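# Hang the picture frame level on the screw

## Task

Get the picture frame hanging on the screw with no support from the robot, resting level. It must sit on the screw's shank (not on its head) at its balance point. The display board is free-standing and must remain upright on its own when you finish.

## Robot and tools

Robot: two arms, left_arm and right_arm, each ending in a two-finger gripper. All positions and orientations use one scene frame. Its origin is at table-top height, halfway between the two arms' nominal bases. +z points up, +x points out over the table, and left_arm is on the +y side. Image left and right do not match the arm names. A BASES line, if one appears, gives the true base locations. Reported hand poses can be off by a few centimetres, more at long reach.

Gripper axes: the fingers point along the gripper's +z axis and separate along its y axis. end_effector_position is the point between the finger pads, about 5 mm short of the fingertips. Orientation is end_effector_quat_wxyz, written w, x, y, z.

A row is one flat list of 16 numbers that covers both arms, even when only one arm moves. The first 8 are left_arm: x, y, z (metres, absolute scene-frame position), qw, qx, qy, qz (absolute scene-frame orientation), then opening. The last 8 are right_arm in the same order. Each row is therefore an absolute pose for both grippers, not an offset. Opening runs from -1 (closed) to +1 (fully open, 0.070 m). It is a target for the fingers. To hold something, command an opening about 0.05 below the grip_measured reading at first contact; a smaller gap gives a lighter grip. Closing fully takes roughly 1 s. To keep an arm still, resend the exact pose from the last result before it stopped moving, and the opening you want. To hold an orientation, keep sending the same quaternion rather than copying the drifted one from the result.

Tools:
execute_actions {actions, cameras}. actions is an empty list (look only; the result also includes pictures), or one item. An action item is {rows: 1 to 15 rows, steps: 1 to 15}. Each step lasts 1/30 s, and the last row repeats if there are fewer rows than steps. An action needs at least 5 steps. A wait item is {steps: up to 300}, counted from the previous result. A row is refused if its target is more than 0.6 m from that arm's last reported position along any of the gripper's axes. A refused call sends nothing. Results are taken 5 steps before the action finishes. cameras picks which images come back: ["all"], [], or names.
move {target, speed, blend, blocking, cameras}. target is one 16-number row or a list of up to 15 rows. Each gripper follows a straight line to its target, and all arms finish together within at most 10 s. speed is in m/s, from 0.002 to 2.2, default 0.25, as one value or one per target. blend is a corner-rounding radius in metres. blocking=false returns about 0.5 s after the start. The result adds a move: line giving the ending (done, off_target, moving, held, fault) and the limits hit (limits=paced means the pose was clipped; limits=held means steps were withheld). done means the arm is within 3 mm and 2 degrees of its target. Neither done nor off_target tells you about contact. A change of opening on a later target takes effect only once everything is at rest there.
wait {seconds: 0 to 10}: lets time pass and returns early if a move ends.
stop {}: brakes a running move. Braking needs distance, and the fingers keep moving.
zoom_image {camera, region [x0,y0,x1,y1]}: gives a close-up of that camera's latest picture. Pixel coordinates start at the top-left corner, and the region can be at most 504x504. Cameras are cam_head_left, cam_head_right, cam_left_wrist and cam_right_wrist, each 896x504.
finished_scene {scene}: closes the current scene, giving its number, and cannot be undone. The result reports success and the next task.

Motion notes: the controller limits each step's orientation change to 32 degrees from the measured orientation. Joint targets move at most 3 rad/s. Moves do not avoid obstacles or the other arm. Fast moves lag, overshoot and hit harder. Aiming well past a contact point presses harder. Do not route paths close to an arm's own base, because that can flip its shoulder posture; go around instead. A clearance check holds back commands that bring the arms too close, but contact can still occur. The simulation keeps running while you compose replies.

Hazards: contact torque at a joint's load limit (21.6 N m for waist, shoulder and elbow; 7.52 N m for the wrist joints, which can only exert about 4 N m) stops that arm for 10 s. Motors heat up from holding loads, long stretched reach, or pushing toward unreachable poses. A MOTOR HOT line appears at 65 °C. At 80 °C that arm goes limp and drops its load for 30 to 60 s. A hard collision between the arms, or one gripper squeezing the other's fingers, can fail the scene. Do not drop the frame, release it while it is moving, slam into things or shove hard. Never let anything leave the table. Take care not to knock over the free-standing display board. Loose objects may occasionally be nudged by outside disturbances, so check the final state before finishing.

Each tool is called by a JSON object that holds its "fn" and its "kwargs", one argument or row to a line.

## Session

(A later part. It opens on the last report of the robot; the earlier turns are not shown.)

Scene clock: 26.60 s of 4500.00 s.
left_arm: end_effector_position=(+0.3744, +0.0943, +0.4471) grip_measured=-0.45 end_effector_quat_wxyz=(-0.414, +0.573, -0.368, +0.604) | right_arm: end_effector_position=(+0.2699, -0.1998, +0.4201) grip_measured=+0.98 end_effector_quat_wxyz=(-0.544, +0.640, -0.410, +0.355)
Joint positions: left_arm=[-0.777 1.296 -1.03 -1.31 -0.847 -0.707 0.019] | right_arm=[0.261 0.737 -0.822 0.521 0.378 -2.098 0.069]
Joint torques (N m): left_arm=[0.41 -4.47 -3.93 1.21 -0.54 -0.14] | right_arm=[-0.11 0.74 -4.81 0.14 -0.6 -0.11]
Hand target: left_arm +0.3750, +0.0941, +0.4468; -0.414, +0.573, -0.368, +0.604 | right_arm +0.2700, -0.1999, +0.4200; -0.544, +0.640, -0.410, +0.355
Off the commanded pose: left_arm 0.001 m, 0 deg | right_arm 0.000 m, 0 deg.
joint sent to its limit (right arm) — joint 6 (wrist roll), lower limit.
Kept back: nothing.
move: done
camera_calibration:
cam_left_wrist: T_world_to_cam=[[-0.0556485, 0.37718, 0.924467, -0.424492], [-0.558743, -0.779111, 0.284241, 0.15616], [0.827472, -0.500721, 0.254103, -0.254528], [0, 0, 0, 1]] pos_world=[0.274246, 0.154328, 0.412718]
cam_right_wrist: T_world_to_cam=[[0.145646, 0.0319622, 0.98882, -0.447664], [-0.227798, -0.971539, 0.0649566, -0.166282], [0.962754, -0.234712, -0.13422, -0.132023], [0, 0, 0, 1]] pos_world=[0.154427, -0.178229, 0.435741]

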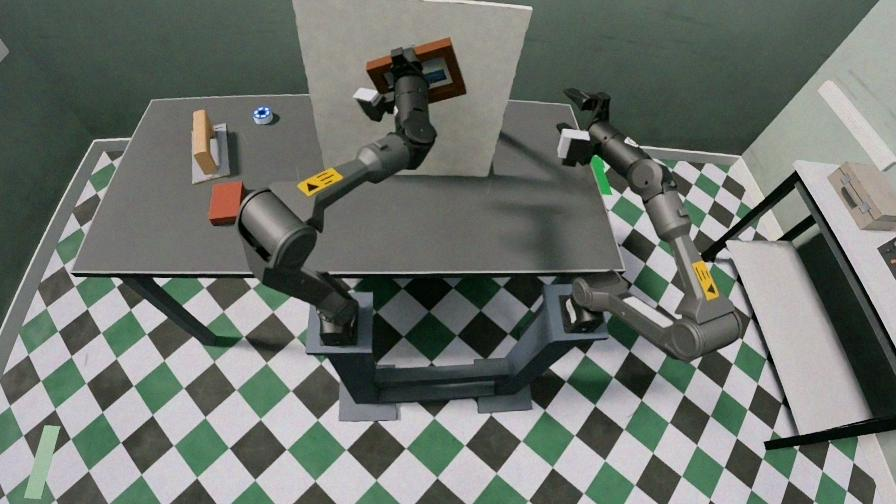

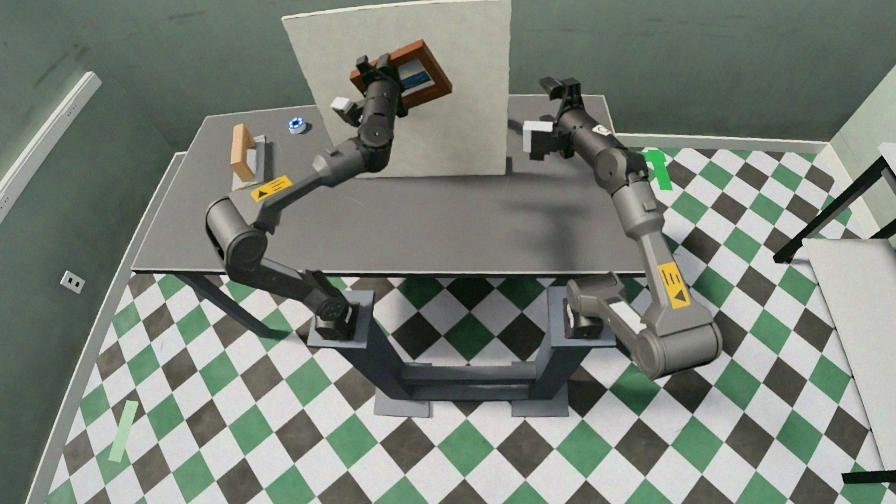

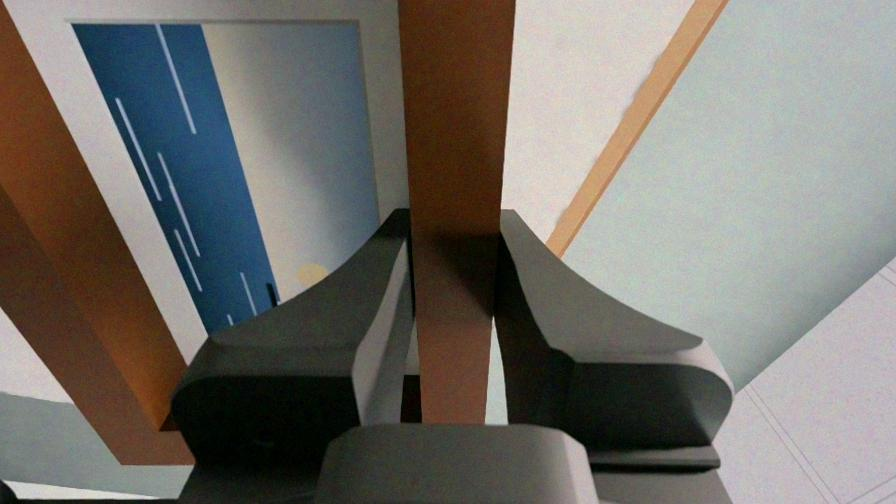

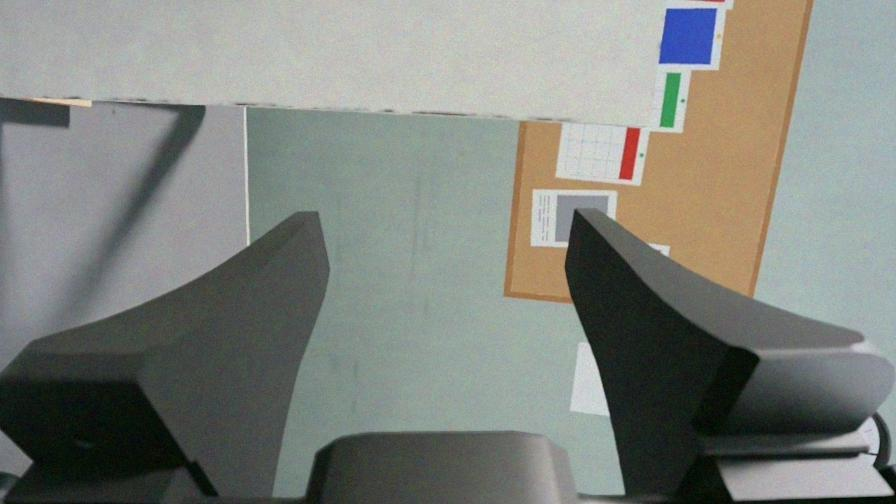

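{"fn": "move", "kwargs": {
  "target": [
    [0.30,0.10,0.45,0.5,-0.5,0.5,-0.5,-0.55,0.28,-0.33,0.34,0.297,-0.117,0.947,0.019,0.98],
    [0.28,0.12,0.45,0.2127,-0.2127,0.6744,-0.6744,-0.55,0.343,-0.12,0.46,0.220,0.222,0.676,0.668,0.98]
  ],
  "speed": [0.25,0.25],
  "cameras": ["all"]
}}

Scene clock: 35.70 s of 4500.00 s.
left_arm: end_effector_position=(+0.2804, +0.1191, +0.4501) grip_measured=-0.45 end_effector_quat_wxyz=(+0.247, -0.247, +0.663, -0.662) | right_arm: end_effector_position=(+0.3427, -0.1198, +0.4604) grip_measured=+0.98 end_effector_quat_wxyz=(+0.220, +0.221, +0.675, +0.668)
Joint positions: left_arm=[0.371 1.038 -0.927 -1.577 1.223 0.024 0.019] | right_arm=[0.053 1.251 -1.119 1.592 0.907 -0.049 0.069]
Joint torques (N m): left_arm=[0.62 -3.72 -3.07 -1.15 0.05 -0.05] | right_arm=[-0.43 -2.49 -4.14 0.68 0.15 0.08]
Hand target: left_arm +0.2803, +0.1194, +0.4500; +0.247, -0.248, +0.663, -0.662 | right_arm +0.3430, -0.1200, +0.4600; +0.220, +0.222, +0.676, +0.668
Off the commanded pose: left_arm 0.001 m, 6 deg | right_arm 0.001 m, 0 deg.
joint sent to its limit (left arm) — joint 5 (wrist pitch), upper limit.
Kept back: nothing.
move: off_target (left_arm)
camera_calibration:
cam_left_wrist: T_world_to_cam=[[0.00827963, -0.0261527, 0.999624, -0.445547], [-0.992927, -0.118613, 0.00512094, 0.290772], [0.118435, -0.992596, -0.0269498, 0.218914], [0, 0, 0, 1]] pos_world=[0.266478, 0.240131, 0.44979]
cam_right_wrist: T_world_to_cam=[[-0.0419953, 0.00543453, -0.999103, 0.475649], [-0.998901, -0.0210385, 0.0418724, 0.314247], [-0.0207921, 0.999764, 0.00631208, 0.242402], [0, 0, 0, 1]] pos_world=[0.338917, -0.238318, 0.460534]

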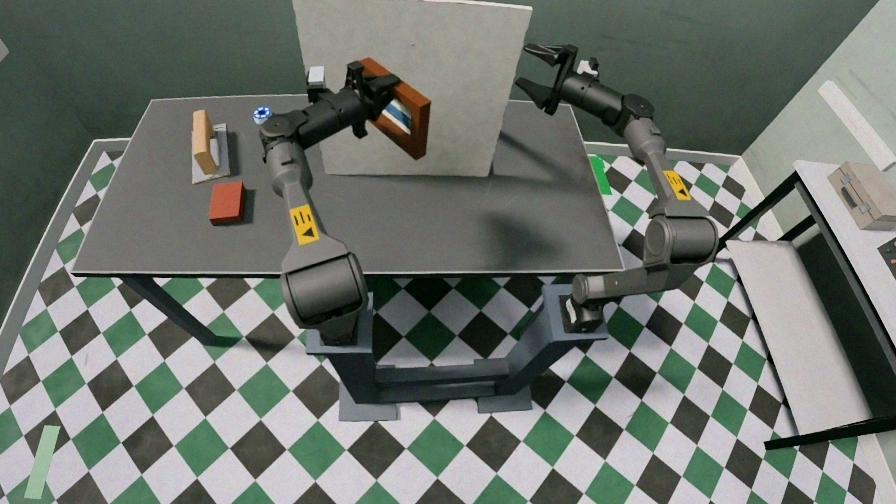

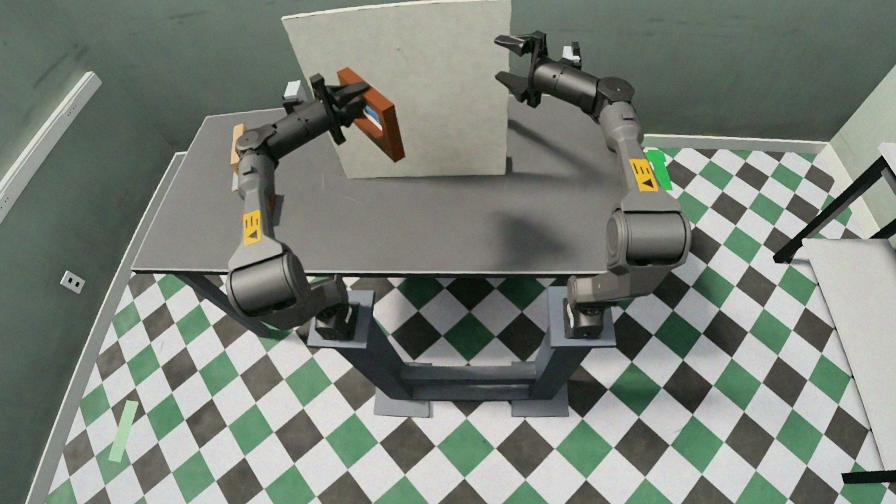

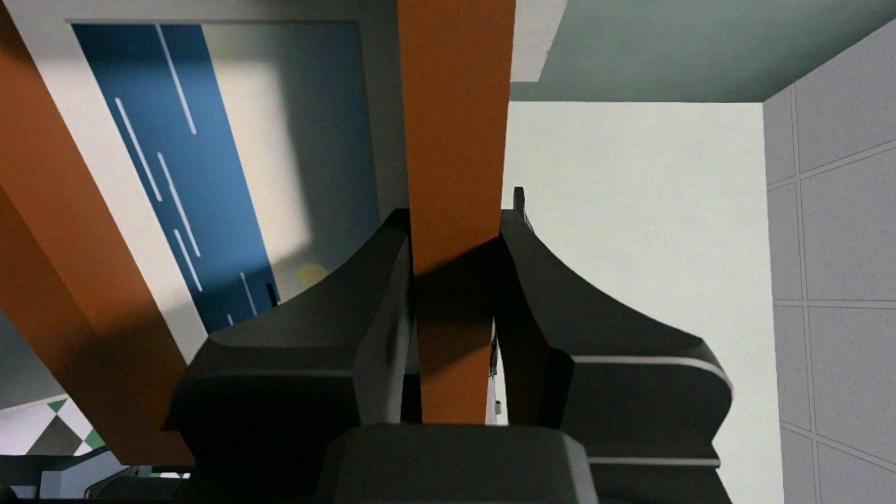

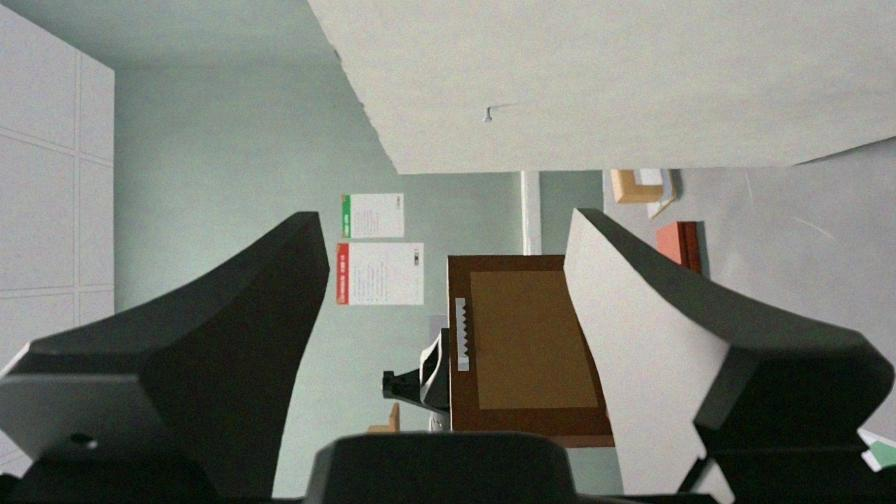

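{"fn": "zoom_image", "kwargs": {
  "camera": "cam_right_wrist",
  "region": [420, 240, 620, 460]
}}

{"fn": "zoom_image", "kwargs": {
  "camera": "cam_right_wrist",
  "region": [430, 285, 500, 380]
}}

{"fn": "zoom_image", "kwargs": {
  "camera": "cam_right_wrist",
  "region": [460, 85, 530, 135]
}}

Scaled by 2.291 from the camera's 896x504 image, which has a finer 1280x720 frame.

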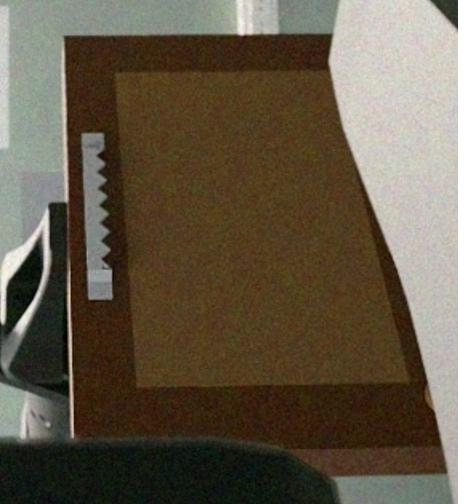

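Scaled by 5.305 from the camera's 896x504 image, which has a finer 1280x720 frame.

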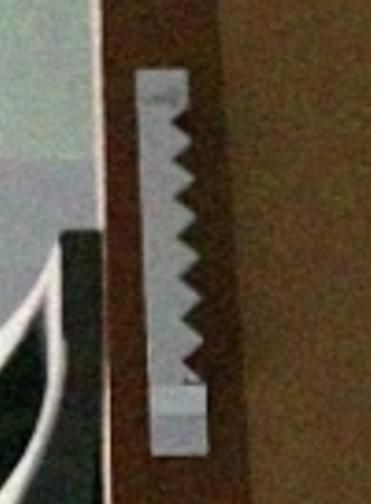

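Scaled by 7.200 from the camera's 896x504 image, which has a finer 1280x720 frame.

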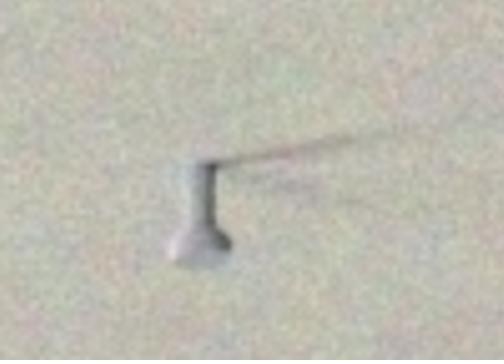

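{"fn": "move", "kwargs": {
  "target": [
    [0.28,0.12,0.45,0.247,-0.247,0.663,-0.662,-0.55,0.343,-0.04,0.46,0.220,0.222,0.676,0.668,0.98]
  ],
  "speed": [0.2],
  "cameras": ["cam_right_wrist","cam_head_right"]
}}

{"fn": "zoom_image", "kwargs": {
  "camera": "cam_right_wrist",
  "region": [400, 230, 660, 480]
}}

{"fn": "zoom_image", "kwargs": {
  "camera": "cam_right_wrist",
  "region": [410, 280, 530, 420]
}}

{"fn": "zoom_image", "kwargs": {
  "camera": "cam_right_wrist",
  "region": [450, 20, 550, 90]
}}

Scene clock: 40.30 s of 4500.00 s.
left_arm: end_effector_position=(+0.2800, +0.1196, +0.4501) grip_measured=-0.45 end_effector_quat_wxyz=(+0.248, -0.248, +0.663, -0.662) | right_arm: end_effector_position=(+0.3433, -0.0400, +0.4599) grip_measured=+0.98 end_effector_quat_wxyz=(+0.220, +0.222, +0.676, +0.668)
Joint positions: left_arm=[0.374 1.036 -0.925 -1.577 1.223 0.024 0.019] | right_arm=[0.429 1.314 -1.171 1.643 0.53 -0.091 0.069]
Joint torques (N m): left_arm=[0.46 -3.67 -2.92 -1.44 0.12 0.06] | right_arm=[-0.43 -4.33 -4.56 0.37 0.18 -0.01]
Hand target: left_arm +0.2801, +0.1198, +0.4500; +0.248, -0.248, +0.663, -0.662 | right_arm +0.3430, -0.0400, +0.4600; +0.220, +0.222, +0.676, +0.668
Off the commanded pose: left_arm 0.000 m, 0 deg | right_arm 0.000 m, 0 deg.
joint sent to its limit (left arm) — joint 5 (wrist pitch), upper limit.
Kept back: nothing.
move: done
camera_calibration:
cam_right_wrist: T_world_to_cam=[[-0.043597, 0.00519771, -0.999036, 0.475308], [-0.998848, -0.0203187, 0.043483, 0.315701], [-0.0200731, 0.99978, 0.00607755, 0.162398], [0, 0, 0, 1]] pos_world=[0.339319, -0.158418, 0.460135]
Images, in order (width x height): cam_head_right 896x504, cam_right_wrist 896x504.

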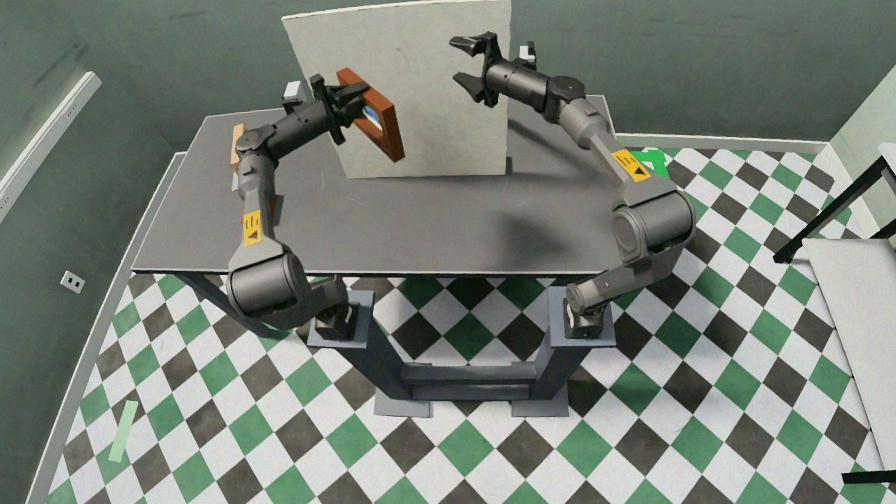

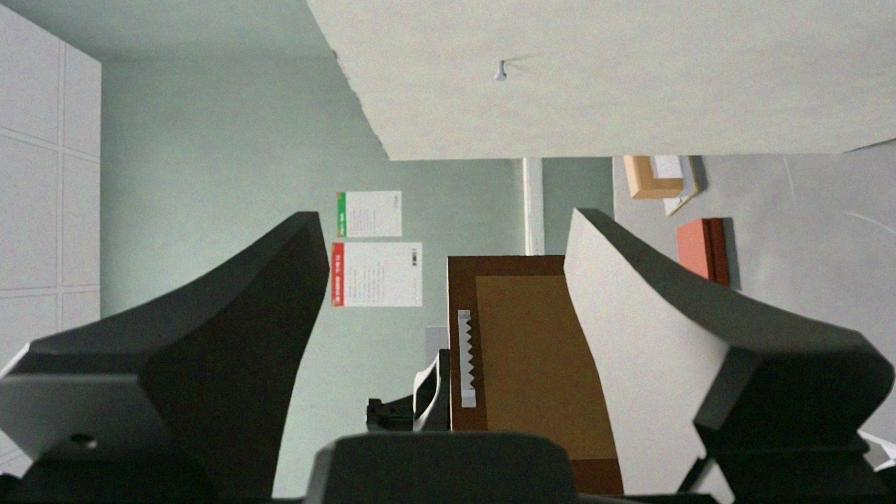

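Scaled by 1.938 from the camera's 896x504 image, which has a finer 1280x720 frame.

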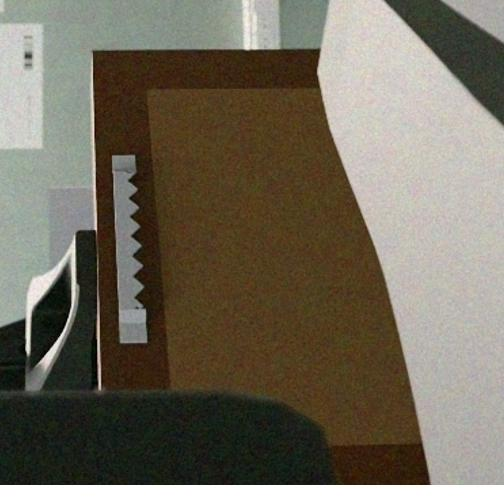

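Scaled by 3.600 from the camera's 896x504 image, which has a finer 1280x720 frame.

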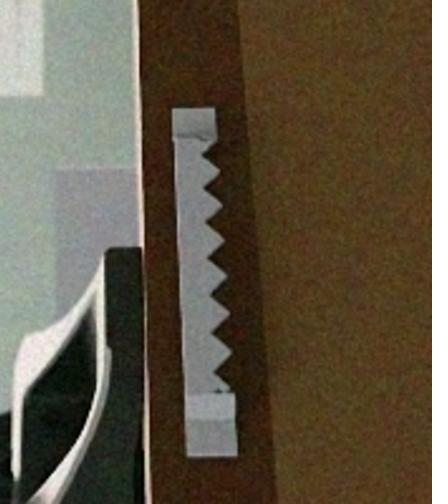

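Scaled by 5.040 from the camera's 896x504 image, which has a finer 1280x720 frame.

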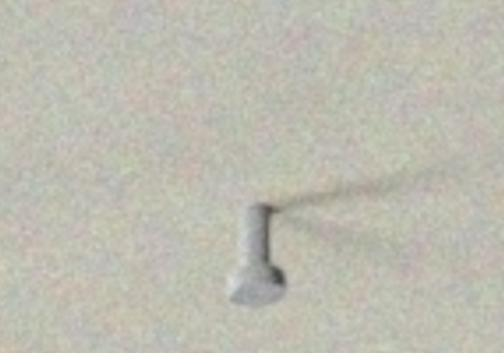

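{"fn": "move", "kwargs": {
  "target": [
    [0.30,0.13,0.455,0.51925,-0.48,0.48,-0.51925,-0.55,0.28,-0.18,0.50,0.508,-0.137,0.829,0.189,0.98],
    [0.40,0.095,0.455,0.51925,-0.48,0.48,-0.51925,-0.55,0.33,-0.08,0.55,0.508,-0.137,0.829,0.189,0.98],
    [0.40,0.095,0.455,0.51925,-0.48,0.48,-0.51925,-0.55,0.40,0.0,0.54,0.508,-0.137,0.829,0.189,0.98]
  ],
  "speed": [0.25,0.15,0.2],
  "cameras": ["all"]
}}

Scene clock: 48.63 s of 4500.00 s.
left_arm: end_effector_position=(+0.4002, +0.0951, +0.4551) grip_measured=-0.45 end_effector_quat_wxyz=(+0.519, -0.480, +0.480, -0.519) | right_arm: end_effector_position=(+0.4000, +0.0001, +0.5395) grip_measured=+0.98 end_effector_quat_wxyz=(+0.526, -0.136, +0.815, +0.199)
Joint positions: left_arm=[-0.672 1.345 -1.099 -1.261 -0.716 -0.338 0.019] | right_arm=[0.786 1.93 -2.664 -0.232 1.215 0.366 0.069]
Joint torques (N m): left_arm=[-0.77 -6.36 -3.41 0.76 -0.91 0.12] | right_arm=[0.05 -8.29 -2.86 -0.26 -0.53 -0.14]
Hand target: left_arm +0.4000, +0.0950, +0.4550; +0.519, -0.480, +0.480, -0.519 | right_arm +0.3998, -0.0002, +0.5395; +0.526, -0.137, +0.815, +0.199
Off the commanded pose: left_arm 0.000 m, 0 deg | right_arm 0.000 m, 3 deg.
joint sent to its limit (right arm) — joint 5 (wrist pitch), upper limit.
Kept back: nothing.
move: off_target (right_arm)
camera_calibration:
cam_left_wrist: T_world_to_cam=[[-0.0554242, -0.0108518, 0.998404, -0.427596], [-0.558349, -0.828641, -0.0400022, 0.321028], [0.827753, -0.559675, 0.0398677, -0.174448], [0, 0, 0, 1]] pos_world=[0.299946, 0.163743, 0.44671]
cam_right_wrist: T_world_to_cam=[[0.408067, -0.887687, -0.213292, -0.0474097], [-0.830022, -0.26344, -0.491592, 0.590876], [0.38019, 0.377639, -0.844301, 0.421767], [0, 0, 0, 1]] pos_world=[0.349435, -0.0457004, 0.636455]

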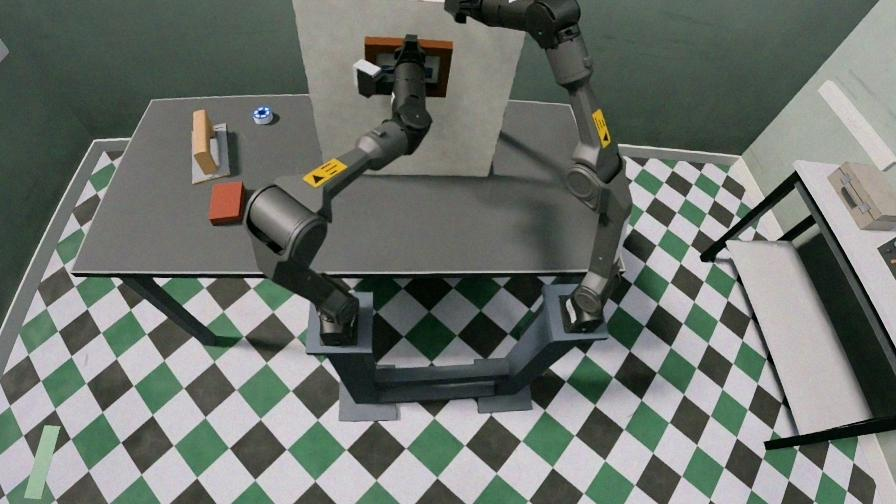

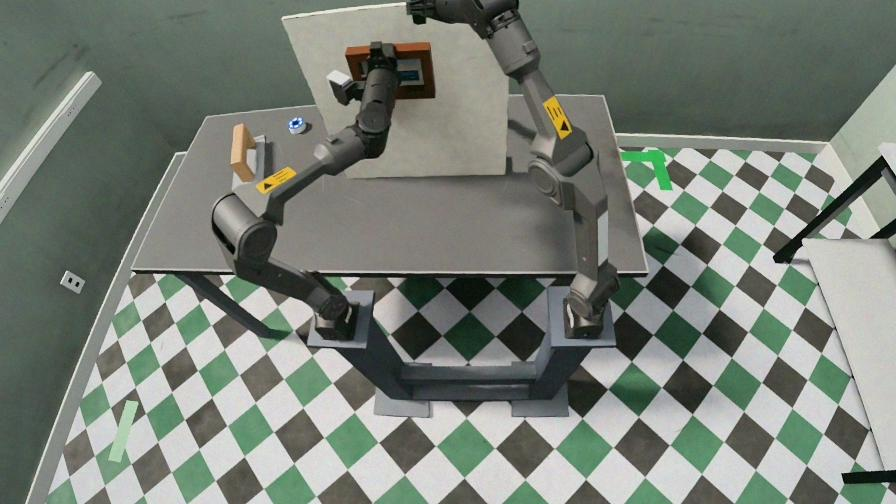

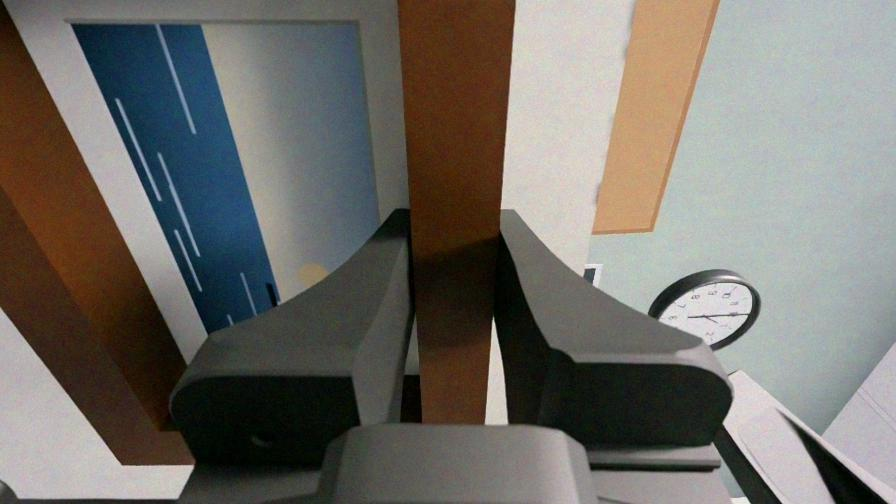

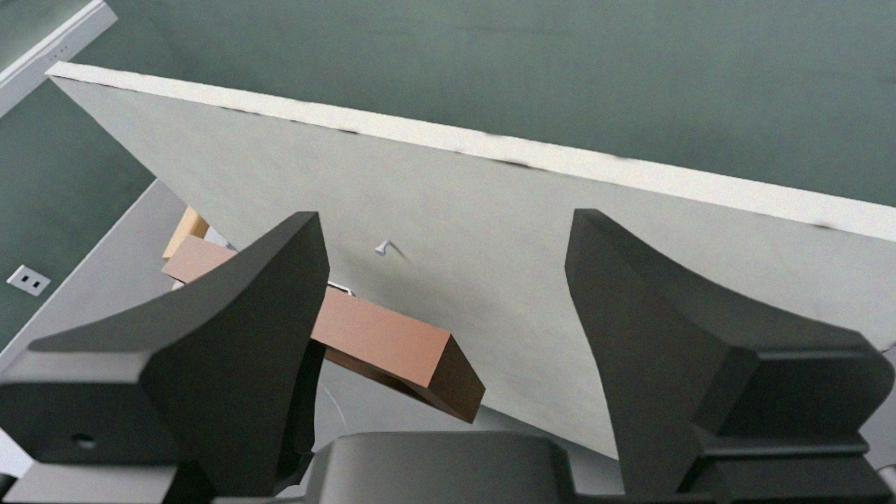

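{"fn": "zoom_image", "kwargs": {
  "camera": "cam_right_wrist",
  "region": [300, 200, 500, 430]
}}

{"fn": "zoom_image", "kwargs": {
  "camera": "cam_right_wrist",
  "region": [320, 225, 420, 305]
}}

Scaled by 2.191 from the camera's 896x504 image, which has a finer 1280x720 frame.

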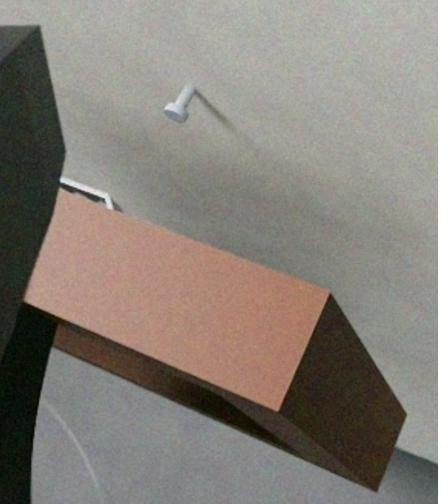

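Scaled by 5.040 from the camera's 896x504 image, which has a finer 1280x720 frame.

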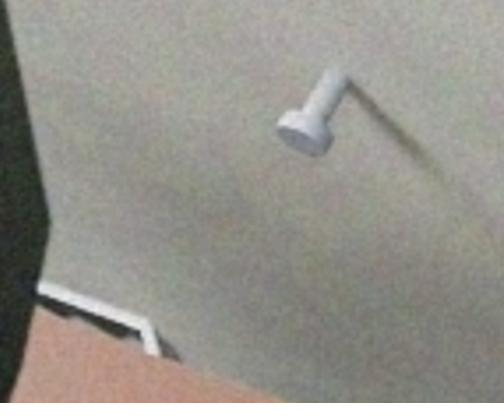

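{"fn": "move", "kwargs": {
  "target": [
    [0.424,0.0755,0.4515,0.51925,-0.48,0.48,-0.51925,-0.55,0.40,0.0,0.54,0.526,-0.136,0.815,0.199,0.98]
  ],
  "speed": [0.08],
  "cameras": ["all"]
}}

{"fn": "zoom_image", "kwargs": {
  "camera": "cam_right_wrist",
  "region": [320, 200, 480, 320]
}}

{"fn": "zoom_image", "kwargs": {
  "camera": "cam_right_wrist",
  "region": [300, 200, 540, 430]
}}

Scene clock: 54.13 s of 4500.00 s.
left_arm: end_effector_position=(+0.4245, +0.0752, +0.4511) grip_measured=-0.45 end_effector_quat_wxyz=(+0.519, -0.480, +0.480, -0.519) | right_arm: end_effector_position=(+0.3999, -0.0002, +0.5403) grip_measured=+0.98 end_effector_quat_wxyz=(+0.527, -0.136, +0.815, +0.200)
Joint positions: left_arm=[-0.673 1.456 -1.191 -1.242 -0.722 -0.363 0.019] | right_arm=[0.786 1.93 -2.666 -0.233 1.215 0.366 0.069]
Joint torques (N m): left_arm=[-0.6 -7.27 -3.81 0.94 -0.92 -0.02] | right_arm=[0.49 -6.39 -3.79 -0.38 0.1 0.24]
Hand target: left_arm +0.4240, +0.0755, +0.4515; +0.519, -0.480, +0.480, -0.519 | right_arm +0.4000, +0.0000, +0.5399; +0.527, -0.136, +0.815, +0.199
Off the commanded pose: left_arm 0.001 m, 0 deg | right_arm 0.000 m, 0 deg.
joint sent to its limit (right arm) — joint 5 (wrist pitch), upper limit.
Kept back: nothing.
move: done
camera_calibration:
cam_left_wrist: T_world_to_cam=[[-0.054429, -0.0123776, 0.998441, -0.422788], [-0.558611, -0.828429, -0.0407221, 0.31841], [0.827642, -0.559957, 0.0381763, -0.204666], [0, 0, 0, 1]] pos_world=[0.324246, 0.143943, 0.442908]
cam_right_wrist: T_world_to_cam=[[0.407898, -0.887753, -0.21334, -0.0474684], [-0.82927, -0.262459, -0.493383, 0.59183], [0.382009, 0.378167, -0.843243, 0.421214], [0, 0, 0, 1]] pos_world=[0.349241, -0.0460979, 0.637057]

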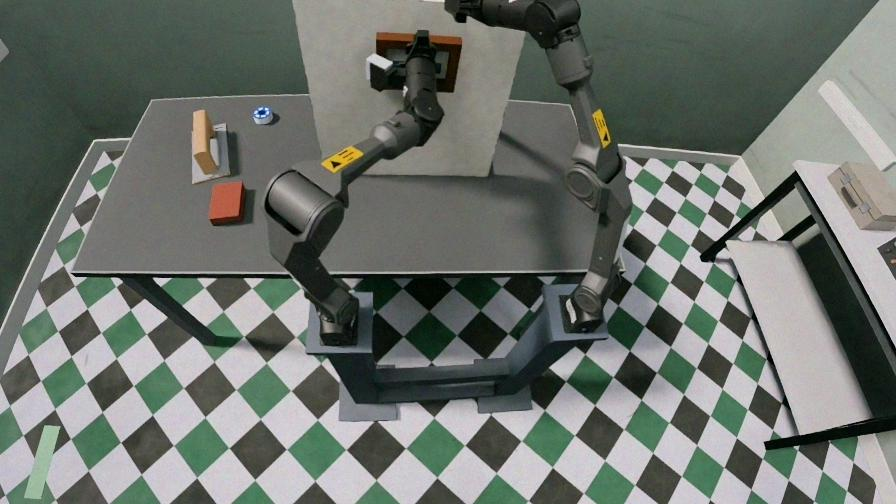

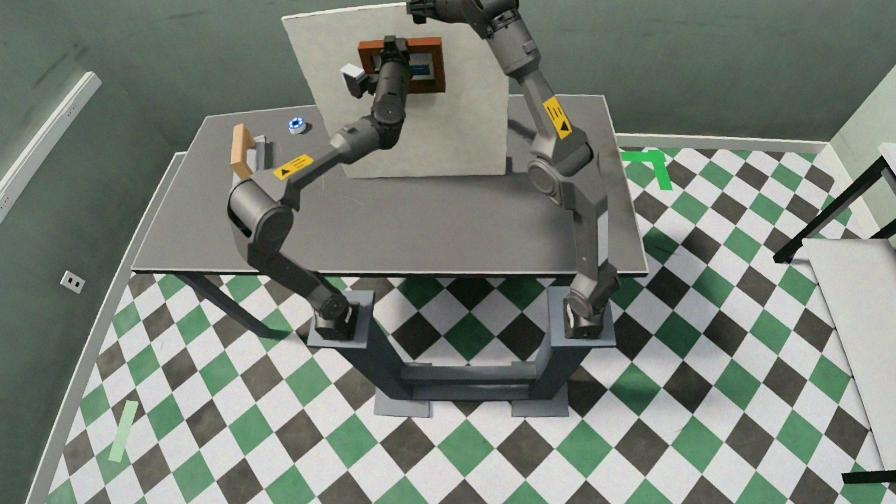

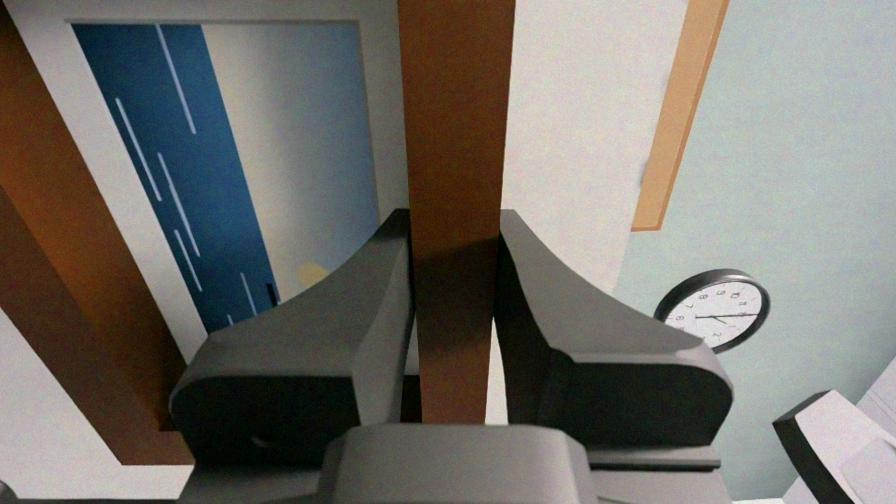

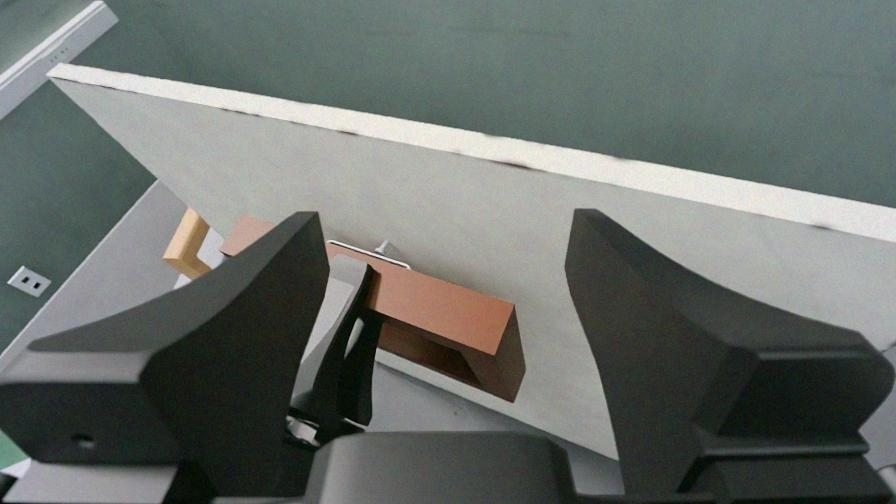

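Scaled by 3.150 from the camera's 896x504 image, which has a finer 1280x720 frame.

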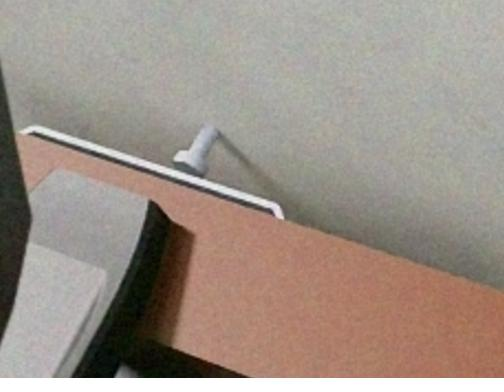

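Scaled by 2.100 from the camera's 896x504 image, which has a finer 1280x720 frame.

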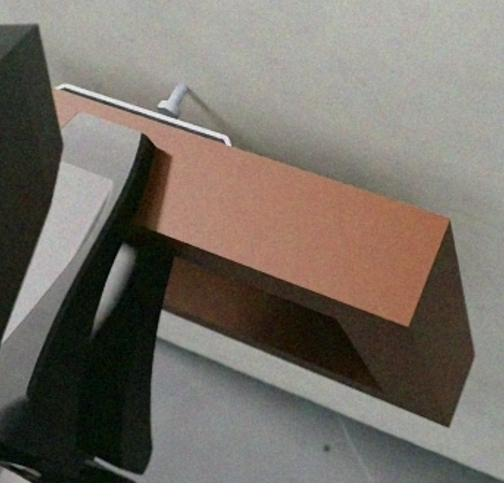

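{"fn": "move", "kwargs": {
  "target": [
    [0.4255,0.0755,0.4475,0.51925,-0.48,0.48,-0.51925,-0.55,0.40,0.0,0.54,0.526,-0.136,0.815,0.199,0.98],
    [0.4408,0.0755,0.4475,0.51925,-0.48,0.48,-0.51925,-0.55,0.40,0.0,0.54,0.526,-0.136,0.815,0.199,0.98]
  ],
  "speed": [0.04,0.03],
  "cameras": ["cam_right_wrist"]
}}

{"fn": "zoom_image", "kwargs": {
  "camera": "cam_right_wrist",
  "region": [320, 200, 480, 320]
}}

Scene clock: 57.37 s of 4500.00 s.
left_arm: end_effector_position=(+0.4408, +0.0755, +0.4477) grip_measured=-0.45 end_effector_quat_wxyz=(+0.519, -0.480, +0.480, -0.519) | right_arm: end_effector_position=(+0.3999, -0.0002, +0.5403) grip_measured=+0.98 end_effector_quat_wxyz=(+0.527, -0.136, +0.815, +0.200)
Joint positions: left_arm=[-0.634 1.502 -1.225 -1.204 -0.691 -0.404 0.019] | right_arm=[0.786 1.93 -2.666 -0.233 1.215 0.366 0.069]
Joint torques (N m): left_arm=[0.43 -6.03 -4.39 0.97 -0.71 -0.07] | right_arm=[0.7 -6.39 -3.74 -0.37 0.1 0.21]
Hand target: left_arm +0.4408, +0.0755, +0.4475; +0.519, -0.480, +0.480, -0.519 | right_arm +0.4000, +0.0000, +0.5399; +0.527, -0.136, +0.815, +0.199
Off the commanded pose: left_arm 0.000 m, 0 deg | right_arm 0.000 m, 0 deg.
joint sent to its limit (right arm) — joint 5 (wrist pitch), upper limit.
Kept back: nothing.
move: done
camera_calibration:
cam_right_wrist: T_world_to_cam=[[0.407898, -0.887753, -0.21334, -0.0474684], [-0.82927, -0.262459, -0.493383, 0.59183], [0.382009, 0.378167, -0.843243, 0.421214], [0, 0, 0, 1]] pos_world=[0.349241, -0.0460979, 0.637057]
Images, in order (width x height): cam_right_wrist 896x504.

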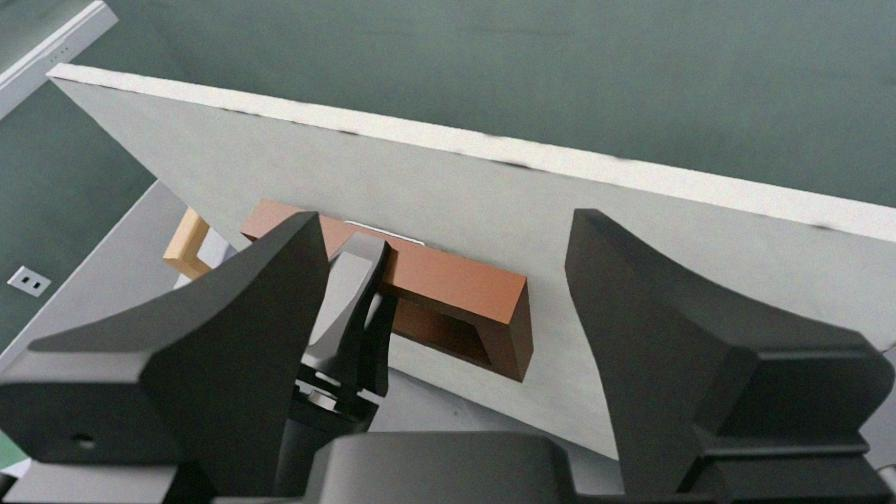

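Scaled by 3.150 from the camera's 896x504 image, which has a finer 1280x720 frame.

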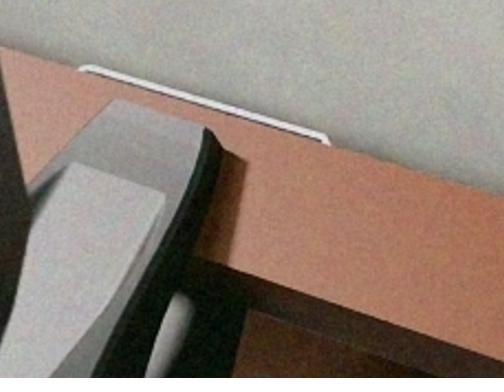

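{"fn": "move", "kwargs": {
  "target": [
    [0.4410,0.0755,0.4390,0.51925,-0.48,0.48,-0.51925,-0.55,0.40,0.0,0.54,0.526,-0.136,0.815,0.199,0.98]
  ],
  "speed": [0.02],
  "cameras": ["cam_right_wrist"]
}}

{"fn": "zoom_image", "kwargs": {
  "camera": "cam_right_wrist",
  "region": [320, 200, 480, 320]
}}

Scene clock: 58.30 s of 4500.00 s.
left_arm: end_effector_position=(+0.4409, +0.0752, +0.4389) grip_measured=-0.45 end_effector_quat_wxyz=(+0.519, -0.480, +0.480, -0.520) | right_arm: end_effector_position=(+0.3999, -0.0002, +0.5403) grip_measured=+0.98 end_effector_quat_wxyz=(+0.527, -0.136, +0.815, +0.200)
Joint positions: left_arm=[-0.634 1.506 -1.195 -1.167 -0.703 -0.453 0.019] | right_arm=[0.786 1.93 -2.666 -0.233 1.215 0.366 0.069]
Joint torques (N m): left_arm=[0.52 -6.3 -3.9 0.88 -1.1 0.1] | right_arm=[0.72 -6.38 -3.71 -0.37 0.1 0.2]
Hand target: left_arm +0.4410, +0.0755, +0.4390; +0.519, -0.480, +0.480, -0.519 | right_arm +0.4000, +0.0000, +0.5399; +0.527, -0.136, +0.815, +0.199
Off the commanded pose: left_arm 0.000 m, 0 deg | right_arm 0.000 m, 0 deg.
joint sent to its limit (right arm) — joint 5 (wrist pitch), upper limit.
Kept back: nothing.
move: done
camera_calibration:
cam_right_wrist: T_world_to_cam=[[0.407898, -0.887753, -0.21334, -0.0474684], [-0.82927, -0.262459, -0.493383, 0.59183], [0.382009, 0.378167, -0.843243, 0.421214], [0, 0, 0, 1]] pos_world=[0.349241, -0.0460979, 0.637057]
Images, in order (width x height): cam_right_wrist 896x504.

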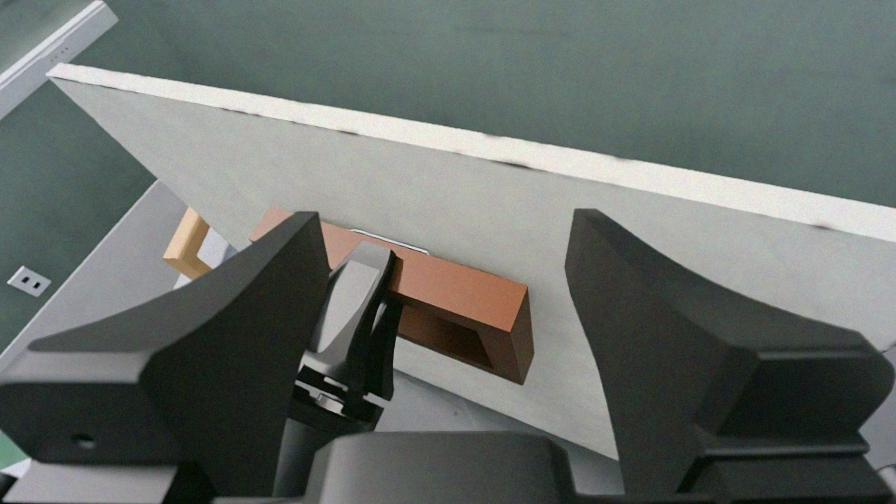

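Scaled by 3.150 from the camera's 896x504 image, which has a finer 1280x720 frame.

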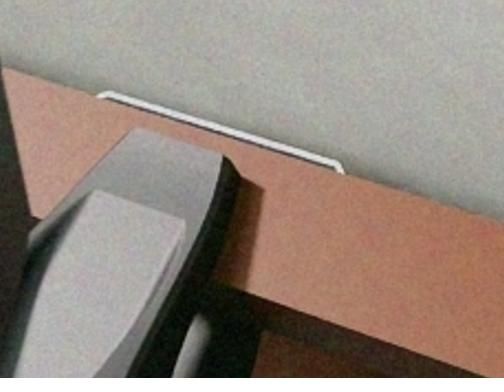

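{"fn": "move", "kwargs": {
  "target": [
    [0.4410,0.0755,0.4320,0.51925,-0.48,0.48,-0.51925,-0.55,0.40,0.0,0.54,0.526,-0.136,0.815,0.199,0.98]
  ],
  "speed": [0.015],
  "cameras": ["cam_right_wrist"]
}}

{"fn": "zoom_image", "kwargs": {
  "camera": "cam_right_wrist",
  "region": [320, 200, 480, 320]
}}

Scene clock: 59.27 s of 4500.00 s.
left_arm: end_effector_position=(+0.4409, +0.0753, +0.4324) grip_measured=-0.45 end_effector_quat_wxyz=(+0.519, -0.480, +0.480, -0.520) | right_arm: end_effector_position=(+0.3999, -0.0002, +0.5403) grip_measured=+0.98 end_effector_quat_wxyz=(+0.527, -0.136, +0.815, +0.200)
Joint positions: left_arm=[-0.634 1.51 -1.171 -1.136 -0.715 -0.492 0.019] | right_arm=[0.786 1.93 -2.666 -0.233 1.215 0.366 0.069]
Joint torques (N m): left_arm=[0.02 -5.93 -3.22 0.64 -1.02 0.06] | right_arm=[0.72 -6.42 -3.7 -0.37 0.1 0.2]
Hand target: left_arm +0.4410, +0.0755, +0.4320; +0.519, -0.480, +0.480, -0.519 | right_arm +0.4000, +0.0000, +0.5399; +0.527, -0.136, +0.815, +0.199
Off the commanded pose: left_arm 0.000 m, 0 deg | right_arm 0.000 m, 0 deg.
joint sent to its limit (right arm) — joint 5 (wrist pitch), upper limit.
Kept back: nothing.
move: done
camera_calibration:
cam_right_wrist: T_world_to_cam=[[0.407898, -0.887753, -0.21334, -0.0474684], [-0.82927, -0.262459, -0.493383, 0.59183], [0.382009, 0.378167, -0.843243, 0.421214], [0, 0, 0, 1]] pos_world=[0.349241, -0.0460979, 0.637057]
Images, in order (width x height): cam_right_wrist 896x504.

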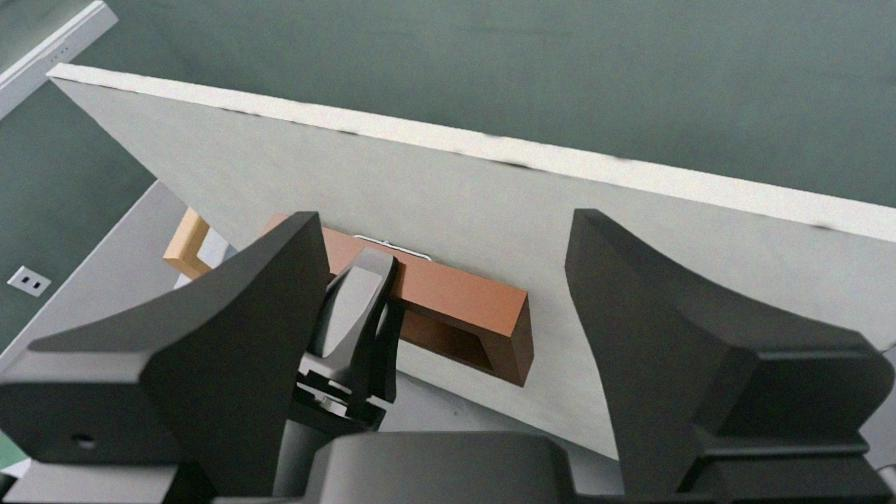

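Scaled by 3.150 from the camera's 896x504 image, which has a finer 1280x720 frame.

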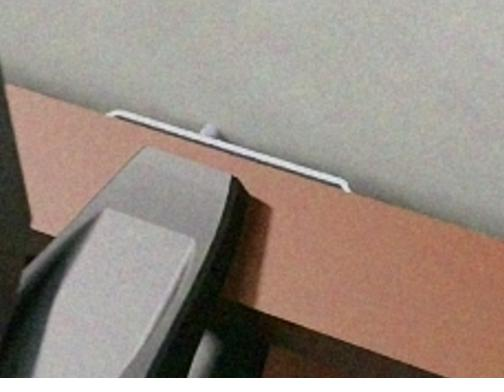

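{"fn": "move", "kwargs": {
  "target": [
    [0.4412,0.0755,0.4270,0.51925,-0.48,0.48,-0.51925,-0.55,0.40,0.0,0.54,0.526,-0.136,0.815,0.199,0.98]
  ],
  "speed": [0.012],
  "cameras": ["cam_right_wrist"]
}}

{"fn": "zoom_image", "kwargs": {
  "camera": "cam_right_wrist",
  "region": [340, 215, 450, 285]
}}

Scene clock: 60.97 s of 4500.00 s.
left_arm: end_effector_position=(+0.4404, +0.0757, +0.4306) grip_measured=-0.45 end_effector_quat_wxyz=(+0.521, -0.478, +0.478, -0.522) | right_arm: end_effector_position=(+0.3999, -0.0002, +0.5403) grip_measured=+0.98 end_effector_quat_wxyz=(+0.527, -0.136, +0.815, +0.200)
Joint positions: left_arm=[-0.634 1.51 -1.158 -1.114 -0.724 -0.519 0.019] | right_arm=[0.786 1.93 -2.666 -0.233 1.215 0.366 0.069]
Joint torques (N m): left_arm=[0.56 -2.7 1.15 -0.97 -0.11 -0.16] | right_arm=[0.7 -6.52 -3.64 -0.38 0.1 0.19]
Hand target: left_arm +0.4412, +0.0755, +0.4270; +0.519, -0.480, +0.480, -0.519 | right_arm +0.4000, +0.0000, +0.5399; +0.527, -0.136, +0.815, +0.199
Off the commanded pose: left_arm 0.004 m, 0 deg | right_arm 0.000 m, 0 deg.
joint sent to its limit (right arm) — joint 5 (wrist pitch), upper limit.
Kept back: nothing.
move: off_target (left_arm)
camera_calibration:
cam_right_wrist: T_world_to_cam=[[0.407898, -0.887753, -0.21334, -0.0474684], [-0.82927, -0.262459, -0.493383, 0.59183], [0.382009, 0.378167, -0.843243, 0.421214], [0, 0, 0, 1]] pos_world=[0.349241, -0.0460979, 0.637057]
Images, in order (width x height): cam_right_wrist 896x504.

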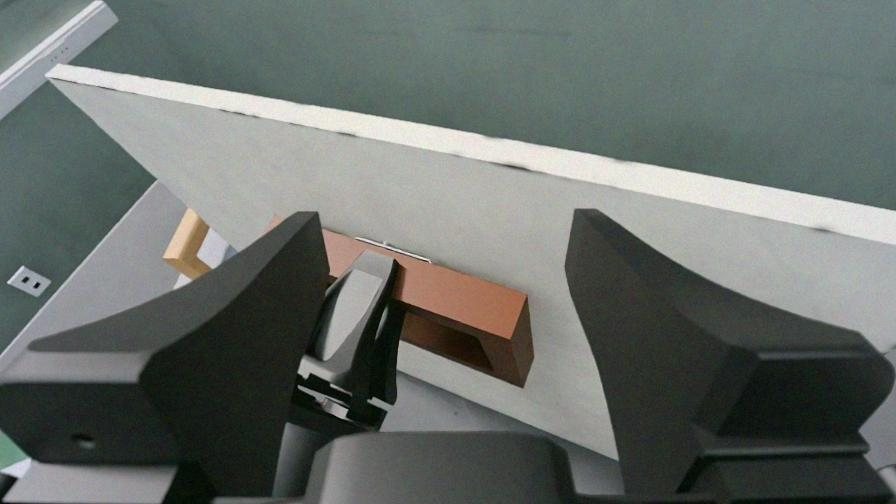

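Scaled by 4.582 from the camera's 896x504 image, which has a finer 1280x720 frame.

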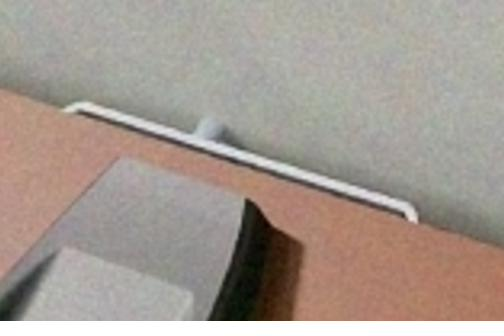

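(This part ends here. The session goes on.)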